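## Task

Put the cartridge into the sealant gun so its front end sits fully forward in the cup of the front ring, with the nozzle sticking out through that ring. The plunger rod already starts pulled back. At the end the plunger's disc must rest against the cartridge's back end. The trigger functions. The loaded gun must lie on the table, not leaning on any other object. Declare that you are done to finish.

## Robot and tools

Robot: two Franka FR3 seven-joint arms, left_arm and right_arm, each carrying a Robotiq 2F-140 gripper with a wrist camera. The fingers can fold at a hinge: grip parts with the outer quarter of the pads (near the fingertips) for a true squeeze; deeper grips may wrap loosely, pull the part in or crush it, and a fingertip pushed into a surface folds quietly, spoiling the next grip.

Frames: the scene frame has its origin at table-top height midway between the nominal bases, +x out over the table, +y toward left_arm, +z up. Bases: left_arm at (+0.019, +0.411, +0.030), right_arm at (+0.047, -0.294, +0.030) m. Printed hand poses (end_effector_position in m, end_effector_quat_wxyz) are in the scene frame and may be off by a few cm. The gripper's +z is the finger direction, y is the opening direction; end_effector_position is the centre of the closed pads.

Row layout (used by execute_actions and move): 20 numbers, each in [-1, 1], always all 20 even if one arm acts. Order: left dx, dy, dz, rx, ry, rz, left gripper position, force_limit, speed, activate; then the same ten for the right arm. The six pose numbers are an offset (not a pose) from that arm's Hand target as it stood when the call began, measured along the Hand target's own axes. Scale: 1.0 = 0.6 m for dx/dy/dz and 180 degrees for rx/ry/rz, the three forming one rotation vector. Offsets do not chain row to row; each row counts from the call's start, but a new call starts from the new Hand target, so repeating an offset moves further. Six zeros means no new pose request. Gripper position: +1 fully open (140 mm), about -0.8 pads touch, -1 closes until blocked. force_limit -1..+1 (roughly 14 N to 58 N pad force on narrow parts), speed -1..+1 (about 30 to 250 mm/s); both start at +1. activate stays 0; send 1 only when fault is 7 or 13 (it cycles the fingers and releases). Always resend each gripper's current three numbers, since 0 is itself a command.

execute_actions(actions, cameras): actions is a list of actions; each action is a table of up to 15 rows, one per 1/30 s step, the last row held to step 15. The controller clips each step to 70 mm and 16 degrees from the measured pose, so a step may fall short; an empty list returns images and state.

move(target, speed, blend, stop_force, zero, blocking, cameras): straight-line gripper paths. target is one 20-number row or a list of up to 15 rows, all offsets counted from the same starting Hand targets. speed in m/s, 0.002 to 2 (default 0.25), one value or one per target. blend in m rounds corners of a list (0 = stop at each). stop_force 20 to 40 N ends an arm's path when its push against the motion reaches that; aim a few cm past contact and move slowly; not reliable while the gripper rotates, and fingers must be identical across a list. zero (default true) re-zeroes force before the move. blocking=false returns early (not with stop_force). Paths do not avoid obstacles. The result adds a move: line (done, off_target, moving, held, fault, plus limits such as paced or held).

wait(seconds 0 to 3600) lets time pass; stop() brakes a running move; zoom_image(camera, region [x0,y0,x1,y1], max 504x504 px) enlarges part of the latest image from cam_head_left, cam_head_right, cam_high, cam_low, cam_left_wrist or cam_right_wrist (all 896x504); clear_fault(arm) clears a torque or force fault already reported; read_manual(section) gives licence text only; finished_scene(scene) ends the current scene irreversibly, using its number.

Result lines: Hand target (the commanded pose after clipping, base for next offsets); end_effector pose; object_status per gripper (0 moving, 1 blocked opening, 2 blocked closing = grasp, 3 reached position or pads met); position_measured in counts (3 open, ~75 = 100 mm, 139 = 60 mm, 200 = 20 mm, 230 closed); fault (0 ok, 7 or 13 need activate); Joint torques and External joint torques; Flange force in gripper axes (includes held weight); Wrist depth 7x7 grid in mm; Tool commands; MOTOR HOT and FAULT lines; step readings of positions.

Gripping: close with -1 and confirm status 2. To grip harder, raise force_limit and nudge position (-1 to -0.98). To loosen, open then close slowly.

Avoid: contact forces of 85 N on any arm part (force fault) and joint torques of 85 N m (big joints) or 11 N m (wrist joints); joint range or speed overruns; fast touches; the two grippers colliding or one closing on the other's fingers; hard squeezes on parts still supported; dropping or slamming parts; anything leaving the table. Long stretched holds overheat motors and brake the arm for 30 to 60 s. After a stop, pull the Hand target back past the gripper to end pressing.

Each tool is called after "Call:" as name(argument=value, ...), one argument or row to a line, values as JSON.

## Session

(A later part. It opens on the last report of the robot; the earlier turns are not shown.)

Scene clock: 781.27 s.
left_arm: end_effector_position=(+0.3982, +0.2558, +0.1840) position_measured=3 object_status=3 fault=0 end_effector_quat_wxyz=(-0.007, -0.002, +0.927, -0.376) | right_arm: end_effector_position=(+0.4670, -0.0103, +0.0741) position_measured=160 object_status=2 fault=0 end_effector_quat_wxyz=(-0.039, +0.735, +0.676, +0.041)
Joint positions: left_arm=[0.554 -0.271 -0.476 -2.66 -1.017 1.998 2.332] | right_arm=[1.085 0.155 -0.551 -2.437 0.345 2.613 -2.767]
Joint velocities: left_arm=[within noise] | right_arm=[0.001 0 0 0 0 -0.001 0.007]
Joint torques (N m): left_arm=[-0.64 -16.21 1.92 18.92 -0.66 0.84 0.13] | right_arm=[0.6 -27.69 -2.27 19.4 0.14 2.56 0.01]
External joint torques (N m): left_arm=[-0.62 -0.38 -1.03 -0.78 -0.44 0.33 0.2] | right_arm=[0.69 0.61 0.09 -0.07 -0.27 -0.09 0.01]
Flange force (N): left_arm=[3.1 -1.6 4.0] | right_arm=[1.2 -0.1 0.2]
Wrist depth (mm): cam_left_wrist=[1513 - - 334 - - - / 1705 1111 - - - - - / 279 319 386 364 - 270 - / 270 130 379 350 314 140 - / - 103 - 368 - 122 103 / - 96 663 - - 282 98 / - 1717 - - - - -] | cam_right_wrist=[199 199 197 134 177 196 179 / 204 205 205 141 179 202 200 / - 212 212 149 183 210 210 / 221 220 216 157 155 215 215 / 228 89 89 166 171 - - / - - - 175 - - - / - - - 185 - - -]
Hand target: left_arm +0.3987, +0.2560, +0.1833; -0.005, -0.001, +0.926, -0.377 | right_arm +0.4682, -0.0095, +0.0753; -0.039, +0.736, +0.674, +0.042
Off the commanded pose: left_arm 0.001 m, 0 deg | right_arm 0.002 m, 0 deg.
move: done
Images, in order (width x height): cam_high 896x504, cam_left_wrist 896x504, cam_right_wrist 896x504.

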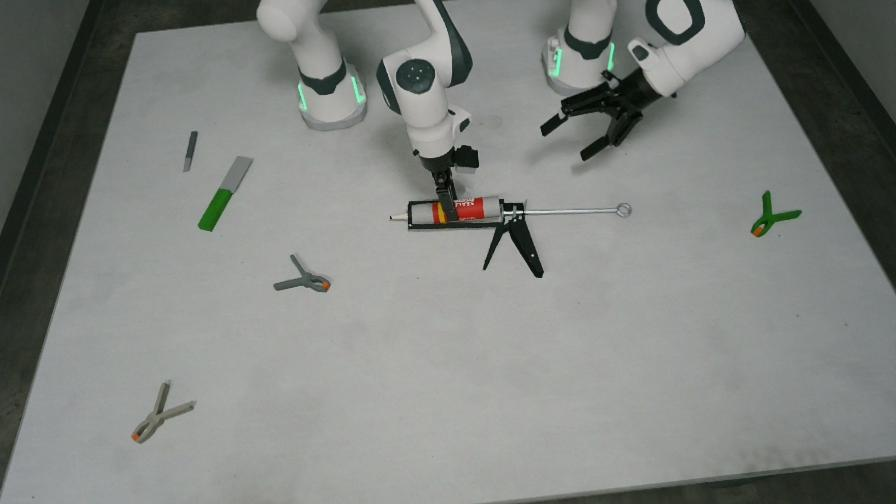

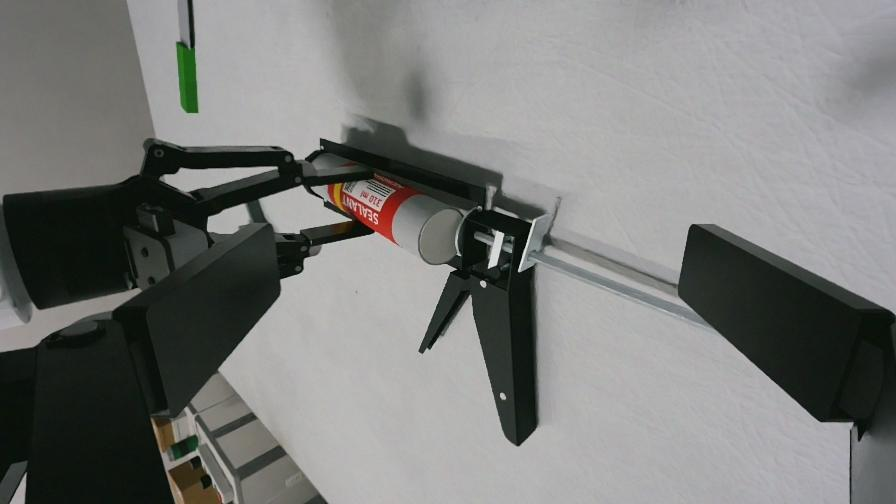

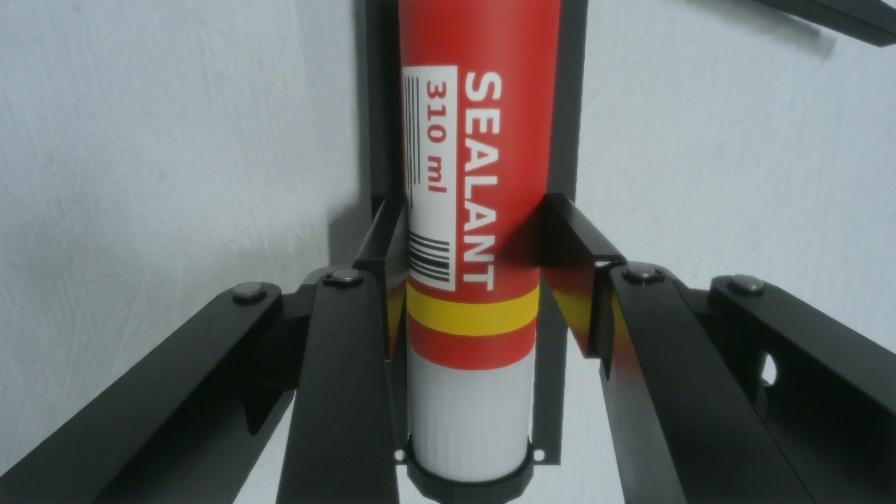

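Call:
move(
  target=[0,0,0,0,0,0,1,-1,1,0,0.0044,0,0.0147,0,-0.029,0,-1,-0.02,-1,0],
  speed=0.04,
  cameras=["cam_high","cam_right_wrist","cam_left_wrist","cam_low"],
)

Call:
zoom_image(
  camera="cam_low",
  region=[360, 235, 450, 285],
)

Call:
zoom_image(
  camera="cam_high",
  region=[395, 180, 535, 240],
)

Call:
zoom_image(
  camera="cam_left_wrist",
  region=[390, 180, 510, 290],
)

Scene clock: 793.30 s.
left_arm: end_effector_position=(+0.3982, +0.2558, +0.1840) position_measured=3 object_status=3 fault=0 end_effector_quat_wxyz=(-0.007, -0.002, +0.927, -0.376) | right_arm: end_effector_position=(+0.4675, -0.0064, +0.0659) position_measured=160 object_status=2 fault=0 end_effector_quat_wxyz=(-0.009, +0.736, +0.677, +0.008)
Joint positions: left_arm=[0.554 -0.271 -0.476 -2.66 -1.017 1.998 2.332] | right_arm=[1.152 0.219 -0.588 -2.375 0.255 2.557 -2.652]
Joint velocities: left_arm=[within noise] | right_arm=[-0.002 0.001 0 0.001 0 -0.001 0.006]
Joint torques (N m): left_arm=[-0.57 -16.22 1.85 18.94 -0.68 0.83 0.19] | right_arm=[0.59 -28.83 -3.6 19.08 0.17 2.44 0]
External joint torques (N m): left_arm=[-0.63 -0.4 -1.19 -0.78 -0.46 0.31 0.26] | right_arm=[0.54 0.75 -0.18 -0.26 -0.34 -0.14 0]
Flange force (N): left_arm=[3.2 -1.7 4.2] | right_arm=[0.5 -0.5 -0.1]
Wrist depth (mm): cam_left_wrist=[1552 - - - - 229 199 / - - - - - - - / - 310 393 372 - 269 - / 256 131 385 368 333 139 - / - 103 696 363 - 122 103 / - 97 704 - - - 98 / - 1793 - - - - -] | cam_right_wrist=[186 184 162 134 161 182 182 / 194 191 193 142 169 186 189 / 204 205 201 149 174 200 200 / 215 - 208 157 156 208 210 / 225 89 89 164 166 - 216 / - - - 174 - - - / - - - 187 - - -]
Hand target: left_arm +0.3987, +0.2560, +0.1833; -0.005, -0.001, +0.926, -0.377 | right_arm +0.4685, -0.0059, +0.0668; -0.008, +0.737, +0.676, +0.008
Off the commanded pose: left_arm 0.001 m, 0 deg | right_arm 0.001 m, 0 deg.
move: done
Images, in order (width x height): cam_high 896x504, cam_low 896x504, cam_left_wrist 896x504, cam_right_wrist 896x504.

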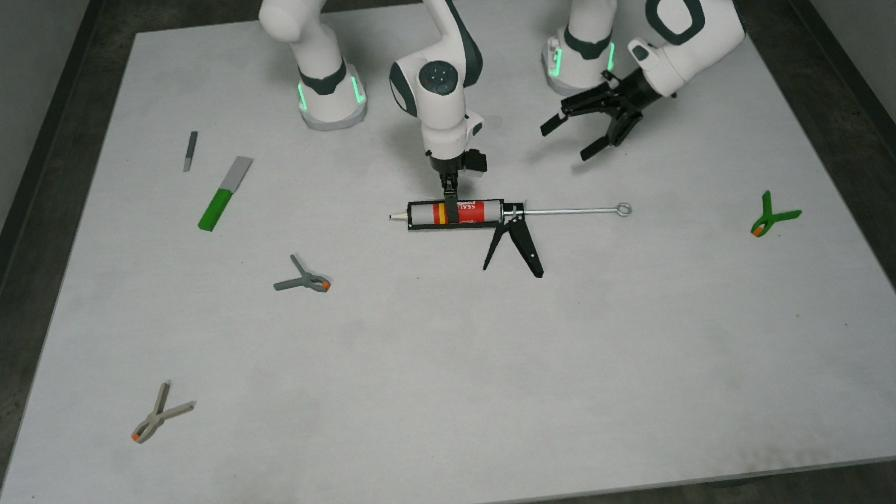

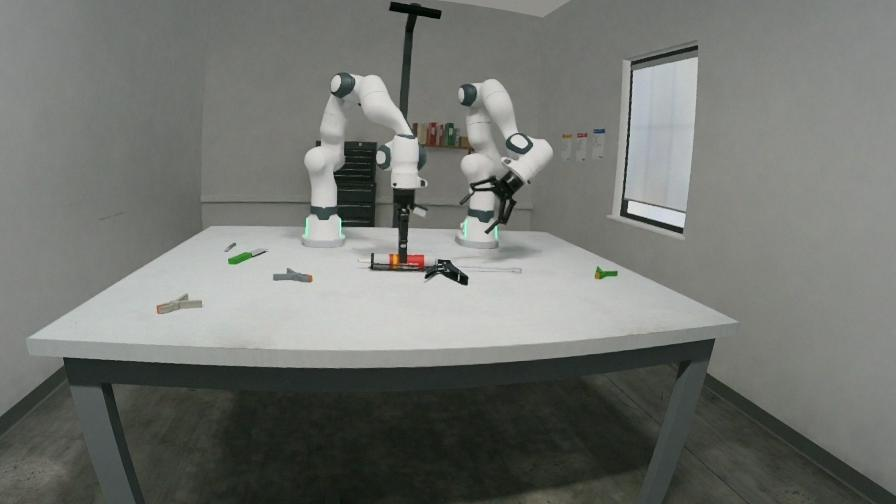

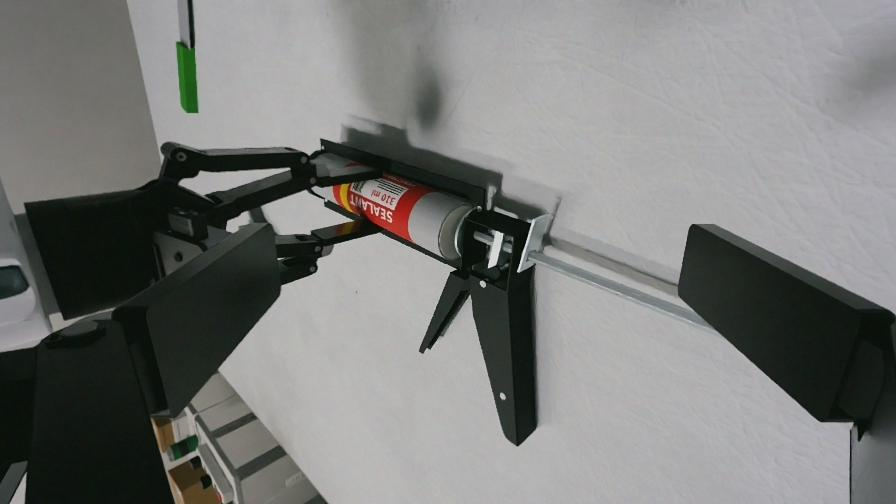

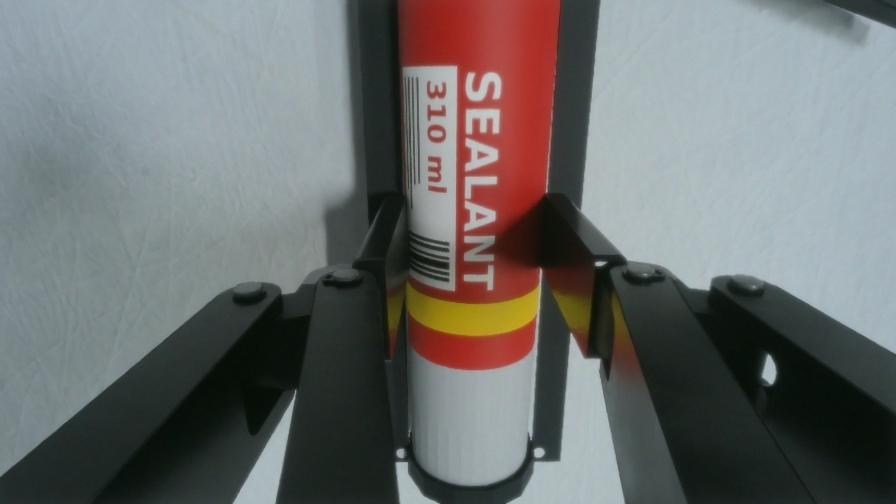

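Scaled by 5.600.

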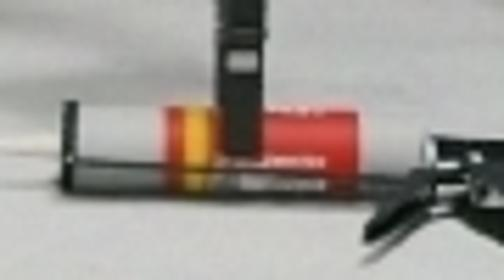

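Scaled by 3.600.

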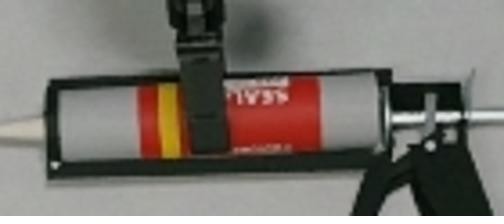

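Scaled by 4.200.

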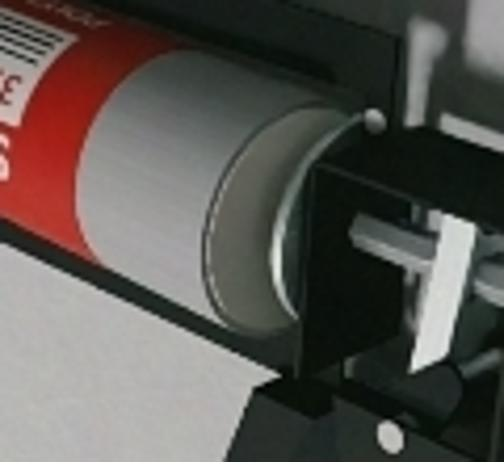

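Call:
move(
  target=[
    [0,0,0,0,0,0,1,-1,1,0,0,0,0,0,0,0,0.1,-1,-1,0],
    [-0.158,0.4158,-0.1857,0,0,0,-1,-1,1,0,0,0,-0.2,0,0,0,0.1,-1,-1,0],
  ],
  speed=[0.1,0.2],
  cameras=["cam_high","cam_right_wrist","cam_left_wrist","cam_low"],
)

Call:
zoom_image(
  camera="cam_high",
  region=[395, 180, 535, 240],
)

Call:
zoom_image(
  camera="cam_low",
  region=[360, 235, 530, 295],
)

Scene clock: 825.37 s.
left_arm: end_effector_position=(+0.4940, +0.5138, +0.0888) position_measured=236 object_status=3 fault=0 end_effector_quat_wxyz=(-0.004, -0.006, +0.927, -0.376) | right_arm: end_effector_position=(+0.4687, -0.0087, +0.1856) position_measured=117 object_status=3 fault=0 end_effector_quat_wxyz=(-0.008, +0.737, +0.676, +0.008)
Joint positions: left_arm=[0.79 0.427 -0.251 -2.066 -0.579 1.958 2.477] | right_arm=[1.193 -0.059 -0.648 -2.304 -0.023 2.271 -2.452]
Joint torques (N m): left_arm=[-0.59 -39.73 -3.99 18.36 0.26 0.11 0.14] | right_arm=[0.11 -22.57 1.56 21.27 0.29 2.3 0.15]
External joint torques (N m): left_arm=[-0.65 -0.67 -0.83 -0.11 0.45 -0.22 0.21] | right_arm=[0.08 0.8 0.51 -1.67 -0.44 -0.32 0.14]
Flange force (N): left_arm=[1.1 -2.0 -0.1] | right_arm=[-2.0 -4.0 1.6]
Wrist depth (mm): cam_left_wrist=[- - - - 193 163 130 / - 421 - - 197 161 134 / - 437 - - 200 163 141 / - - - 118 196 177 151 / 2496 - 80 90 91 164 150 / - - 77 - 68 71 146 / - - 69 - - 72 -] | cam_right_wrist=[294 294 294 256 290 288 293 / 311 306 306 264 306 307 305 / 323 - 320 277 319 320 - / - 340 134 309 136 329 - / - 88 144 357 357 91 - / - - - 382 374 - - / - - - - - - -]
Hand target: left_arm +0.4928, +0.5123, +0.0881; -0.005, -0.001, +0.926, -0.377 | right_arm +0.4683, -0.0087, +0.1868; -0.008, +0.737, +0.676, +0.008
Off the commanded pose: left_arm 0.002 m, 1 deg | right_arm 0.001 m, 0 deg.
move: done
Images, in order (width x height): cam_high 896x504, cam_low 896x504, cam_left_wrist 896x504, cam_right_wrist 896x504.

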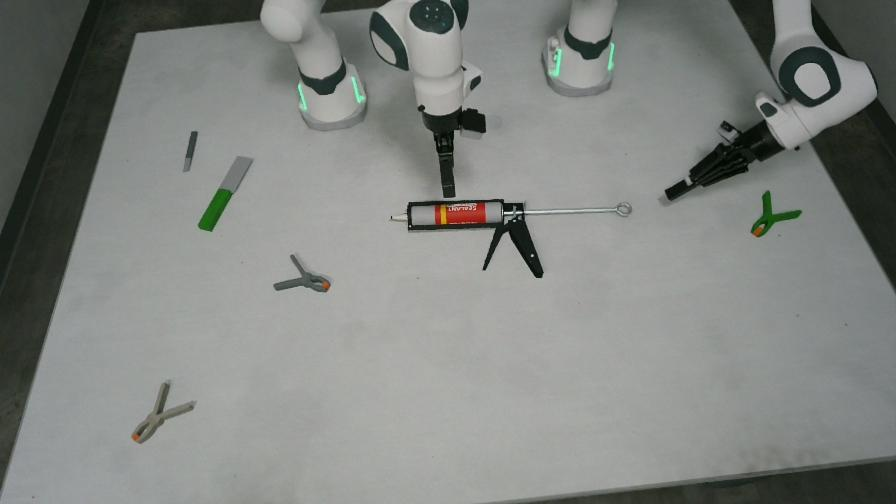

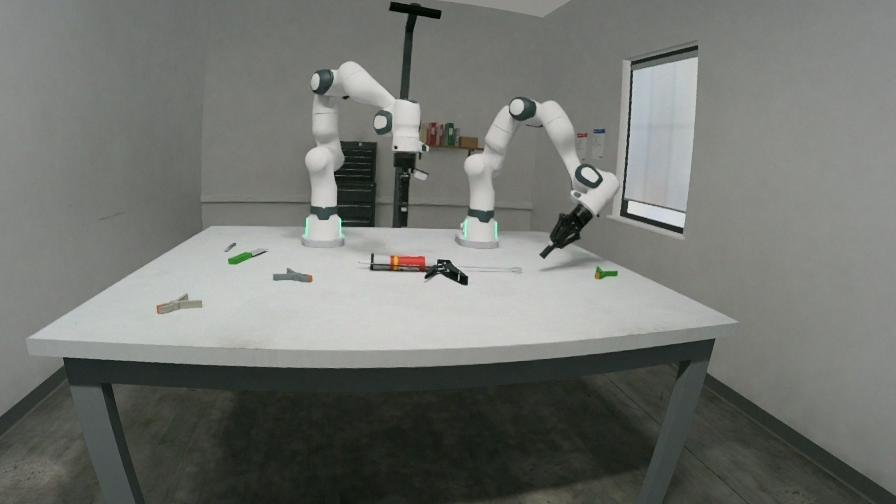

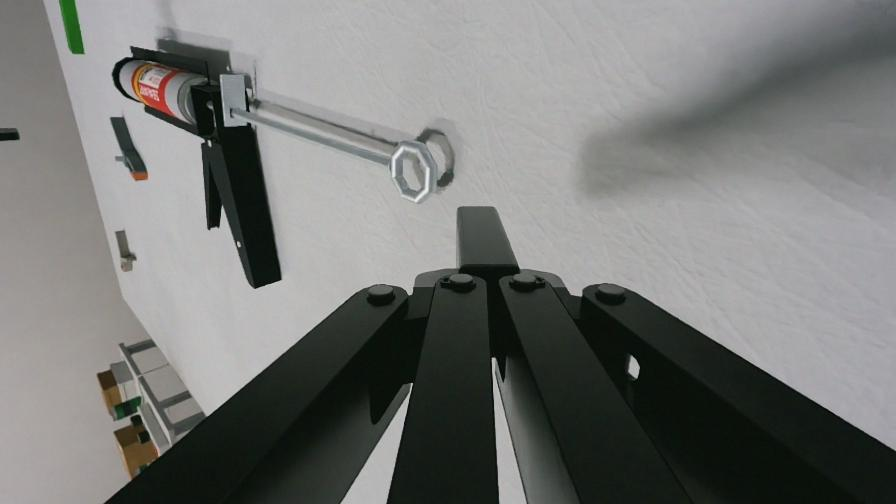

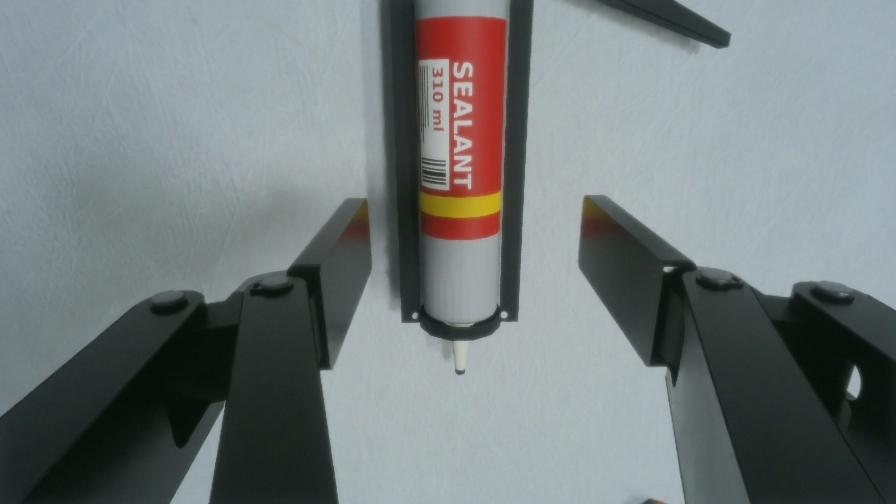

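Scaled by 3.600.

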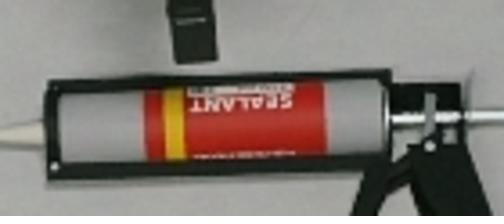

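Scaled by 2.965.

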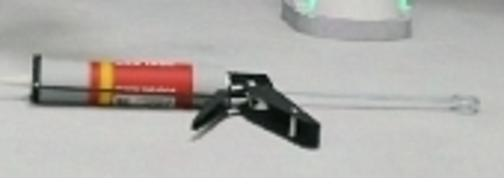

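Call:
move(
  target=[
    [0,-0.058,0.0287,-0.2456,0,0,-1,-1,1,0,-0.213,-0.0033,0.0,0,-0.0065,0,-0.4,-1,-0.5,0],
  ],
  speed=0.2,
  cameras=["cam_high","cam_right_wrist","cam_left_wrist"],
)

Call:
zoom_image(
  camera="cam_high",
  region=[560, 150, 700, 250],
)

Scene clock: 858.10 s.
left_arm: end_effector_position=(+0.4932, +0.4753, +0.1007) position_measured=236 object_status=3 fault=0 end_effector_quat_wxyz=(-0.004, +0.003, +1.000, -0.001) | right_arm: end_effector_position=(+0.4561, -0.1344, +0.1839) position_measured=179 object_status=3 fault=0 end_effector_quat_wxyz=(-0.001, +0.739, +0.674, +0.002)
Joint positions: left_arm=[0.379 0.041 -0.257 -2.45 0.015 2.482 1.7] | right_arm=[1.033 -0.311 -0.701 -2.513 -0.254 2.258 -2.487]
Joint velocities: left_arm=[0.001 0.001 0 0.001 -0.001 0.002 -0.005] | right_arm=[within noise]
Joint torques (N m): left_arm=[-0.82 -29.61 -1.13 20.21 0.97 2.55 -0.11] | right_arm=[-0.33 -14.34 5.56 19.9 0.33 2.27 -0.29]
External joint torques (N m): left_arm=[-0.73 -0.69 -0.78 -0.11 0.46 0.11 -0.11] | right_arm=[-0.38 0.47 0.43 -2.31 -0.41 -0.33 -0.29]
Flange force (N): left_arm=[1.5 -2.0 -0.7] | right_arm=[-3.4 -5.9 2.1]
Wrist depth (mm): cam_left_wrist=[- 212 208 211 - 206 208 / - - - 224 221 - 221 / - - 220 231 233 - - / 258 251 - 119 234 - - / - - 80 90 90 80 - / - - 77 - 68 71 239 / - - 68 - - 72 -] | cam_right_wrist=[290 292 290 250 287 296 291 / 301 305 306 264 305 305 305 / 325 321 321 317 320 - 320 / 336 339 117 - 138 337 - / 357 - 90 357 115 - 349 / - - - - - - - / - - - - - - -]
Hand target: left_arm +0.4929, +0.4754, +0.1000; -0.005, +0.000, +1.000, +0.000 | right_arm +0.4552, -0.1358, +0.1838; -0.001, +0.737, +0.676, +0.001
Off the commanded pose: left_arm 0.001 m, 0 deg | right_arm 0.002 m, 0 deg.
move: done
Images, in order (width x height): cam_high 896x504, cam_left_wrist 896x504, cam_right_wrist 896x504.

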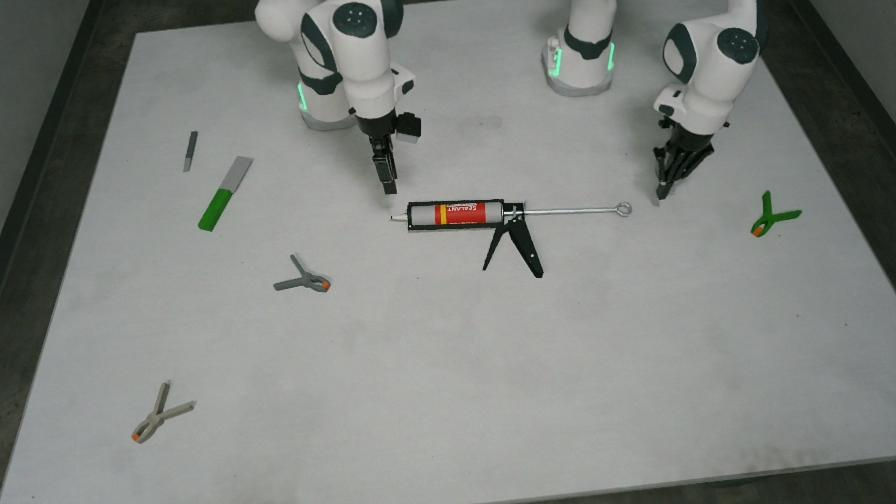

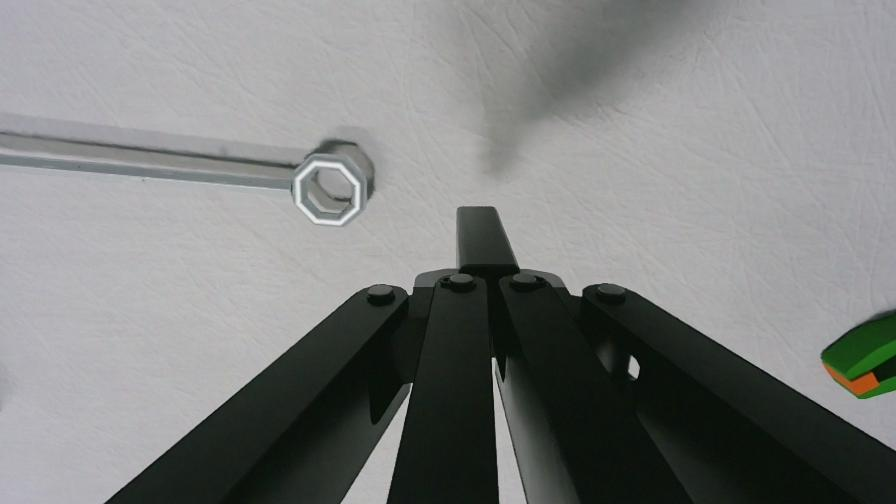

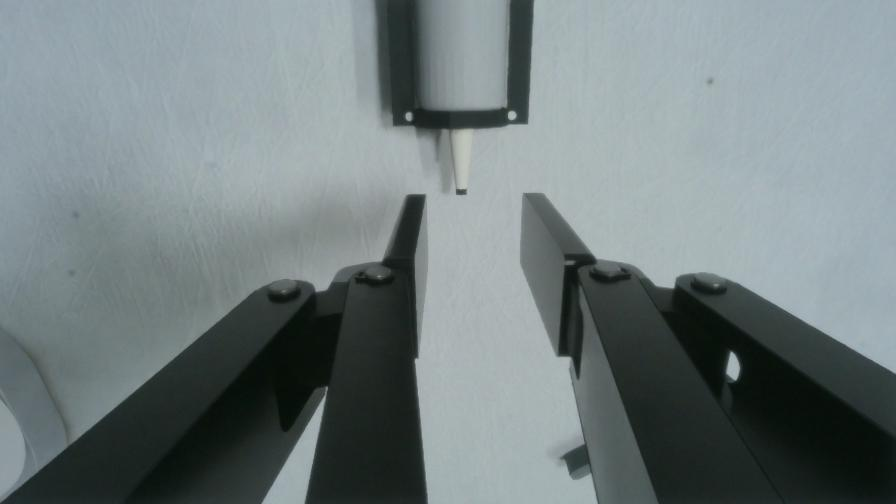

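Scaled by 3.600.

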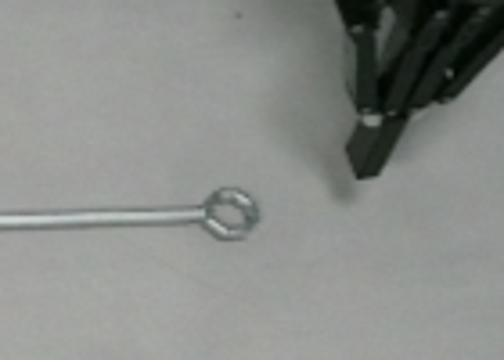

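Call:
move(
  target=[
    [0.015,-0.0167,0.0833,0,0,0,-1,-1,1,0,0,0,0.2217,0,0,0,-0.4,-1,-0.5,0],
  ],
  speed=0.15,
  cameras=["cam_high","cam_right_wrist","cam_left_wrist","cam_low"],
)

Call:
zoom_image(
  camera="cam_high",
  region=[360, 170, 500, 240],
)

Call:
zoom_image(
  camera="cam_high",
  region=[560, 150, 700, 250],
)

Call:
zoom_image(
  camera="cam_low",
  region=[340, 220, 560, 300],
)

Scene clock: 881.40 s.
left_arm: end_effector_position=(+0.4835, +0.4650, +0.0512) position_measured=236 object_status=3 fault=0 end_effector_quat_wxyz=(-0.005, +0.002, +1.000, -0.001) | right_arm: end_effector_position=(+0.4538, -0.1356, +0.0509) position_measured=179 object_status=3 fault=0 end_effector_quat_wxyz=(-0.002, +0.739, +0.674, -0.001)
Joint positions: left_arm=[0.361 0.137 -0.251 -2.497 0.067 2.619 1.643] | right_arm=[1.09 0.08 -0.746 -2.608 0.125 2.661 -2.771]
Joint velocities: left_arm=[within noise] | right_arm=[-0.001 0 -0.001 0 0.001 0 -0.005]
Joint torques (N m): left_arm=[-0.96 -30.6 -1.22 17.66 0.86 2.84 -0.14] | right_arm=[-0.31 -19.75 -0.44 16.61 0.71 2.68 -0.26]
External joint torques (N m): left_arm=[-0.87 -0.42 -0.29 -0.61 0.45 0.4 -0.14] | right_arm=[-0.23 1.77 1.02 -1.09 0.27 0.13 -0.26]
Flange force (N): left_arm=[2.6 -2.1 0.9] | right_arm=[2.0 4.6 11.7]
Wrist depth (mm): cam_left_wrist=[167 165 166 165 164 164 163 / - 175 174 - - 172 168 / 186 183 181 182 181 184 180 / - 191 178 119 - 190 - / - - 80 90 90 90 202 / - - 77 - 68 74 - / - - 68 - - 72 -] | cam_right_wrist=[172 170 168 127 145 167 166 / 180 177 176 133 151 177 175 / 189 190 187 144 185 185 184 / 199 198 196 194 138 195 194 / 211 205 90 207 116 - 203 / - - - 219 - - - / - - - 234 - - -]
Hand target: left_arm +0.4834, +0.4653, +0.0501; -0.005, +0.000, +1.000, +0.000 | right_arm +0.4552, -0.1354, +0.0508; -0.001, +0.737, +0.676, +0.001
Off the commanded pose: left_arm 0.001 m, 0 deg | right_arm 0.001 m, 0 deg.
move: done
Images, in order (width x height): cam_high 896x504, cam_low 896x504, cam_left_wrist 896x504, cam_right_wrist 896x504.

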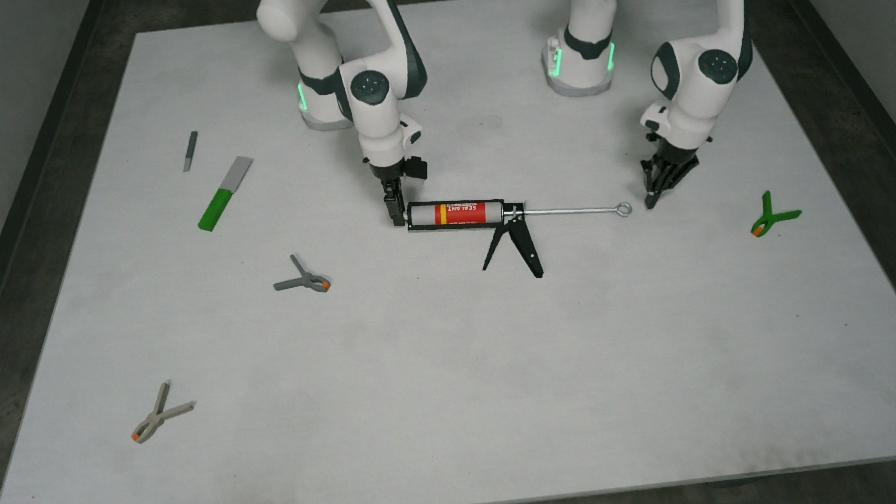

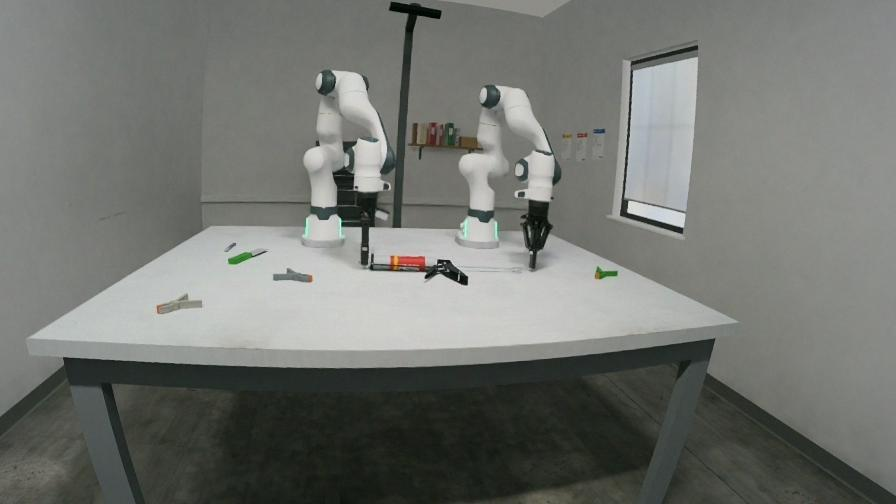

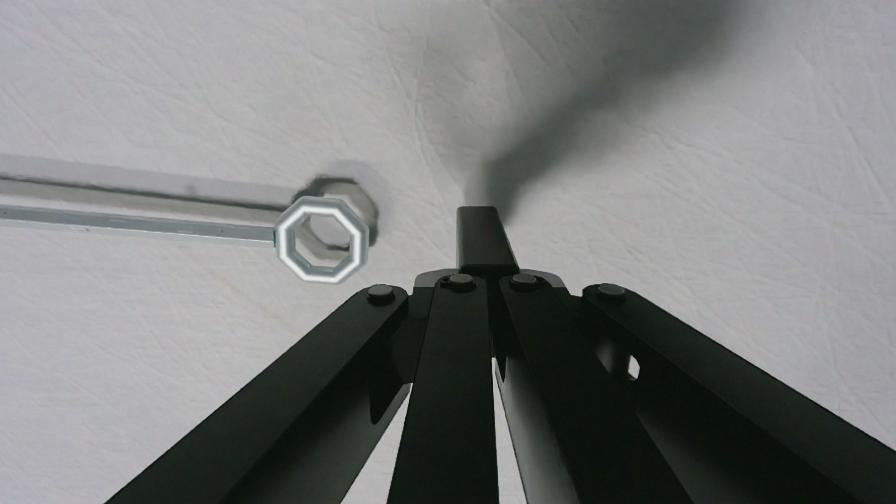

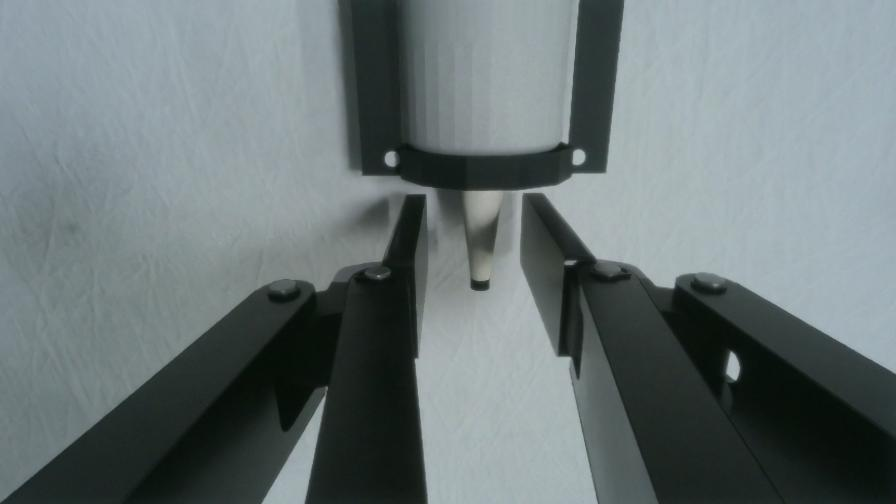

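Scaled by 3.600.

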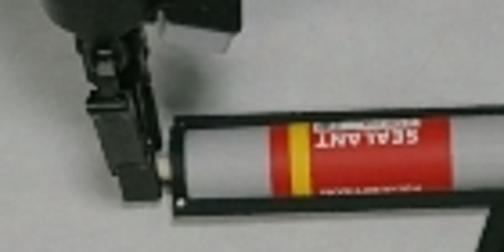

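Scaled by 3.600.

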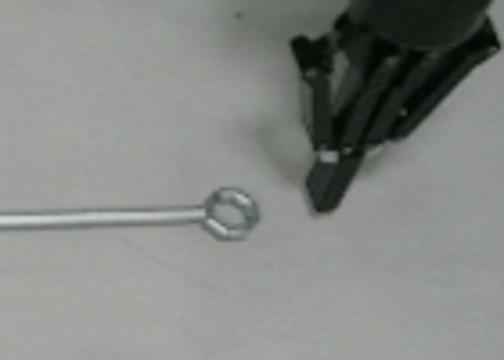

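Scaled by 2.291.

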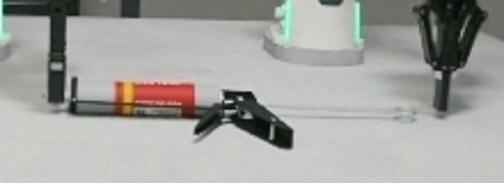

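Call:
move(
  target=[
    [0.0075,-0.03,0.0,0,0,0,-1,-1,1,0,0,0,0,0,0,0,-0.4,-1,-0.5,0],
    [0.010,-0.0833,0.0,0,0,0,-1,-1,1,0,0,0,0,0,0,0,-0.4,-1,-0.5,0],
  ],
  speed=[0.05,0.015],
  blend=0.002,
  stop_force=20,
  cameras=["cam_high","cam_right_wrist","cam_left_wrist","cam_low"],
)

Call:
zoom_image(
  camera="cam_high",
  region=[395, 180, 535, 240],
)

Call:
zoom_image(
  camera="cam_high",
  region=[560, 150, 700, 250],
)

Call:
zoom_image(
  camera="cam_low",
  region=[340, 220, 560, 300],
)

Scene clock: 896.97 s.
left_arm: end_effector_position=(+0.4767, +0.4207, +0.0498) position_measured=236 object_status=3 fault=0 end_effector_quat_wxyz=(-0.007, -0.001, +1.000, +0.000) | right_arm: end_effector_position=(+0.4540, -0.1370, +0.0506) position_measured=179 object_status=3 fault=0 end_effector_quat_wxyz=(-0.002, +0.739, +0.674, -0.001)
Joint positions: left_arm=[0.281 0.12 -0.266 -2.527 0.067 2.629 1.541] | right_arm=[1.088 0.081 -0.746 -2.608 0.125 2.661 -2.773]
Joint torques (N m): left_arm=[-3.54 -30.38 -4.34 16.89 -0.09 2.88 -0.13] | right_arm=[0.93 -20.6 0.41 16.68 0.64 2.76 -0.22]
External joint torques (N m): left_arm=[-3.5 -1.16 -3.54 -1.14 -0.49 0.46 -0.13] | right_arm=[1 0.86 1.88 -0.89 0.2 0.24 -0.22]
Flange force (N): left_arm=[7.6 -7.9 -3.4] | right_arm=[3.3 1.2 8.5]
Wrist depth (mm): cam_left_wrist=[167 166 - 164 163 164 165 / - 173 174 172 171 168 169 / 184 - 181 181 179 182 - / 194 194 173 169 188 191 190 / - - - 90 90 197 195 / 218 - 77 - 68 71 210 / - - 69 - - 72 -] | cam_right_wrist=[170 170 169 133 146 167 166 / 179 177 176 132 152 175 175 / 188 188 186 139 154 185 183 / 198 199 194 194 137 195 193 / 210 205 90 207 115 - 202 / - - - 215 - - - / - - - 235 - - -]
Hand target: left_arm +0.4773, +0.4154, +0.0502; -0.005, +0.000, +1.000, +0.000 | right_arm +0.4552, -0.1354, +0.0509; -0.001, +0.737, +0.676, +0.001
Off the commanded pose: left_arm 0.005 m, 0 deg | right_arm 0.002 m, 0 deg.
move: off_target (left_arm)
Images, in order (width x height): cam_high 896x504, cam_low 896x504, cam_left_wrist 896x504, cam_right_wrist 896x504.

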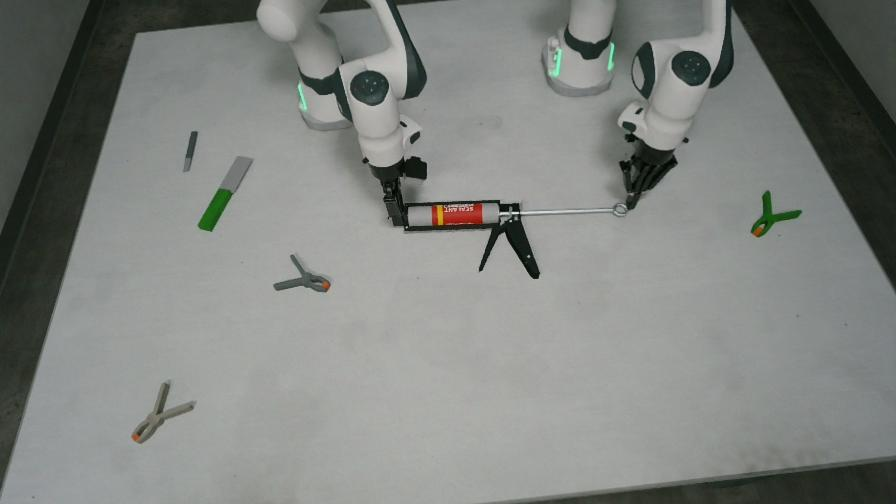

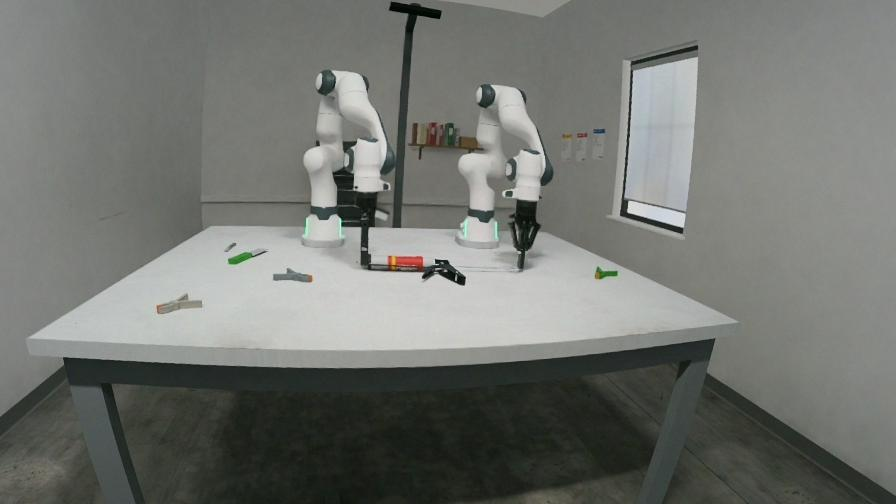

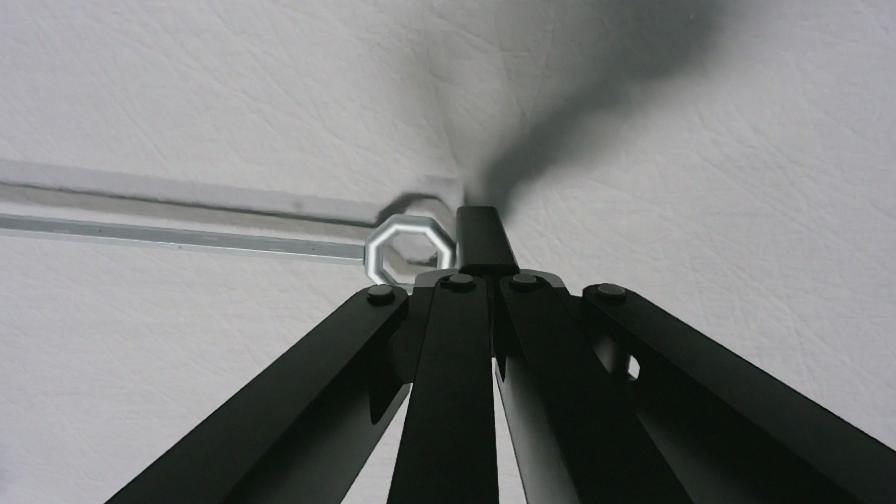

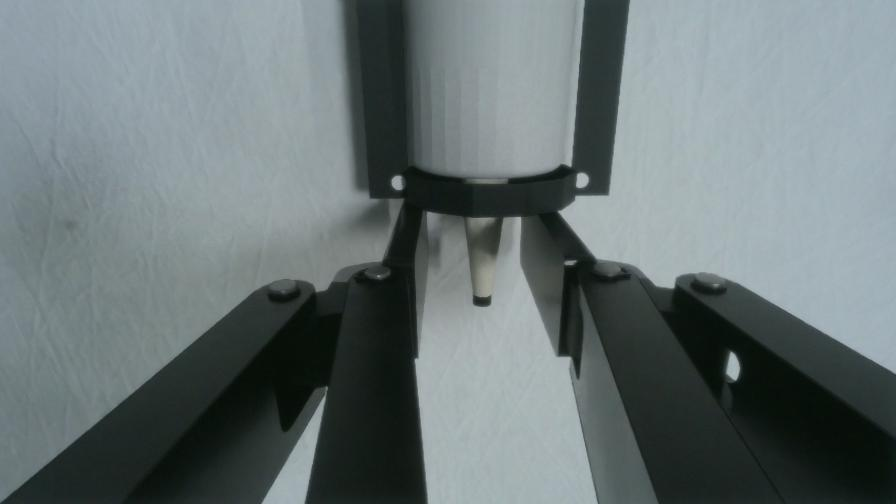

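Scaled by 3.600.

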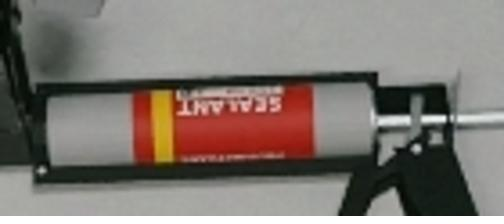

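Scaled by 3.600.

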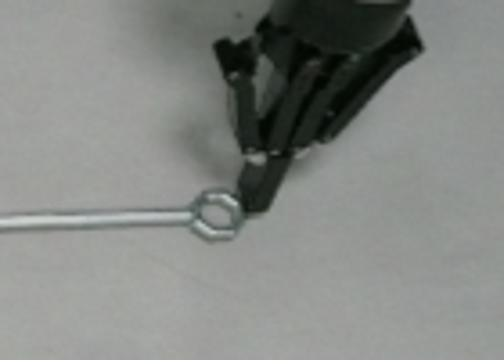

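Scaled by 2.291.

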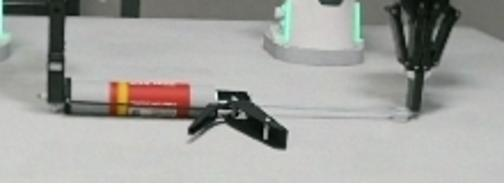

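Call:
move(
  target=[
    [0.002,-0.035,0.0,0,0,0,-1,-1,1,0,0,0,0,0,0,0,-0.4,-1,-0.5,0],
  ],
  speed=0.01,
  stop_force=35,
  zero=false,
  cameras=["cam_high","cam_right_wrist","cam_left_wrist","cam_low"],
)

Call:
zoom_image(
  camera="cam_high",
  region=[395, 180, 535, 240],
)

Call:
zoom_image(
  camera="cam_high",
  region=[560, 150, 700, 250],
)

Scene clock: 906.13 s.
left_arm: end_effector_position=(+0.4784, +0.3972, +0.0521) position_measured=236 object_status=3 fault=0 end_effector_quat_wxyz=(-0.003, +0.002, +1.000, +0.001) | right_arm: end_effector_position=(+0.4545, -0.1401, +0.0500) position_measured=179 object_status=3 fault=0 end_effector_quat_wxyz=(-0.002, +0.741, +0.672, -0.002)
Joint positions: left_arm=[0.242 0.115 -0.278 -2.528 0.067 2.632 1.496] | right_arm=[1.081 0.082 -0.746 -2.608 0.125 2.661 -2.773]
Joint torques (N m): left_arm=[-2.02 -28.25 -2.67 15.92 0.13 2.57 -0.16] | right_arm=[2.44 -20.8 1.96 16.62 0.74 2.75 -0.22]
External joint torques (N m): left_arm=[-1.92 0.81 -1.8 -2.24 -0.27 0.11 -0.16] | right_arm=[2.43 0.82 3.39 -1.11 0.3 0.2 -0.22]
Flange force (N): left_arm=[6.0 -4.2 1.9] | right_arm=[6.4 0.2 10.5]
Wrist depth (mm): cam_left_wrist=[167 165 167 165 163 163 163 / 177 175 175 176 - 173 174 / 187 187 183 183 183 182 179 / 175 191 178 173 193 190 - / - 207 91 90 90 85 - / - - 77 - 68 71 - / - - 68 - - 72 -] | cam_right_wrist=[171 169 167 129 142 166 165 / 176 176 175 136 148 176 174 / 190 189 186 138 154 183 183 / 198 197 195 191 139 193 193 / 210 - 90 207 115 - 201 / - - - 217 - - - / - - - 235 - - -]
Hand target: left_arm +0.4761, +0.3944, +0.0502; -0.005, +0.000, +1.000, +0.000 | right_arm +0.4552, -0.1354, +0.0509; -0.001, +0.737, +0.676, +0.001
Off the commanded pose: left_arm 0.004 m, 0 deg | right_arm 0.005 m, 1 deg.
move: off_target (left_arm)
Images, in order (width x height): cam_high 896x504, cam_low 896x504, cam_left_wrist 896x504, cam_right_wrist 896x504.

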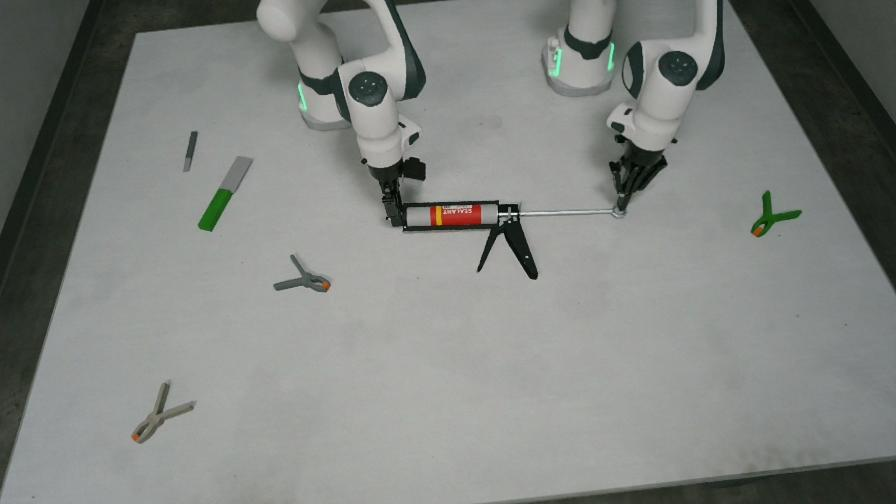

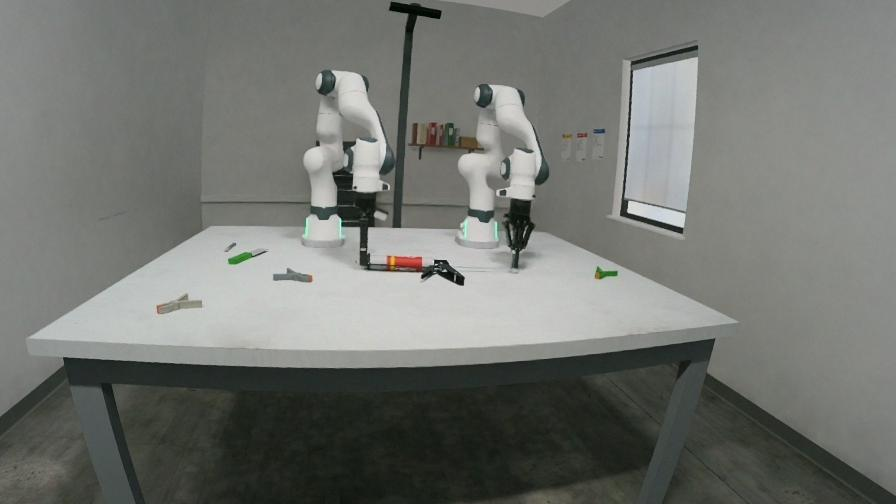

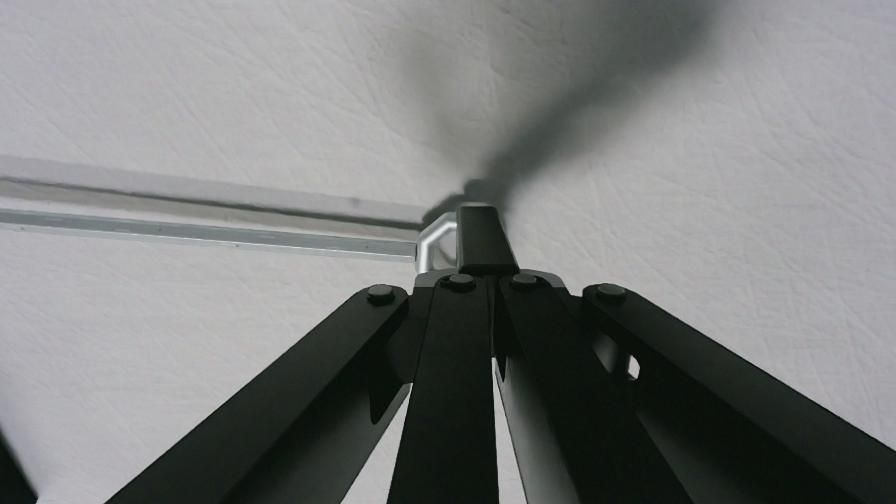

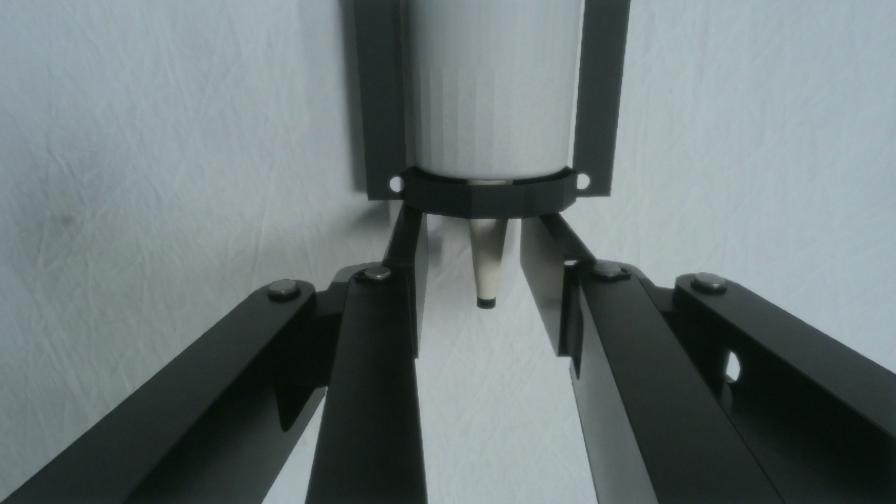

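Scaled by 3.600.

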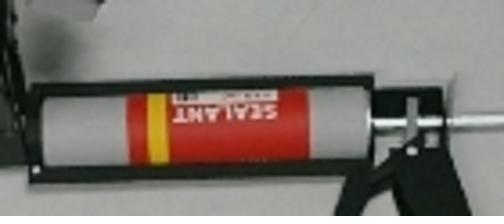

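Scaled by 3.600.

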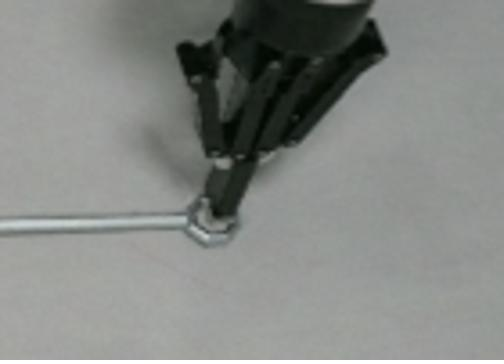

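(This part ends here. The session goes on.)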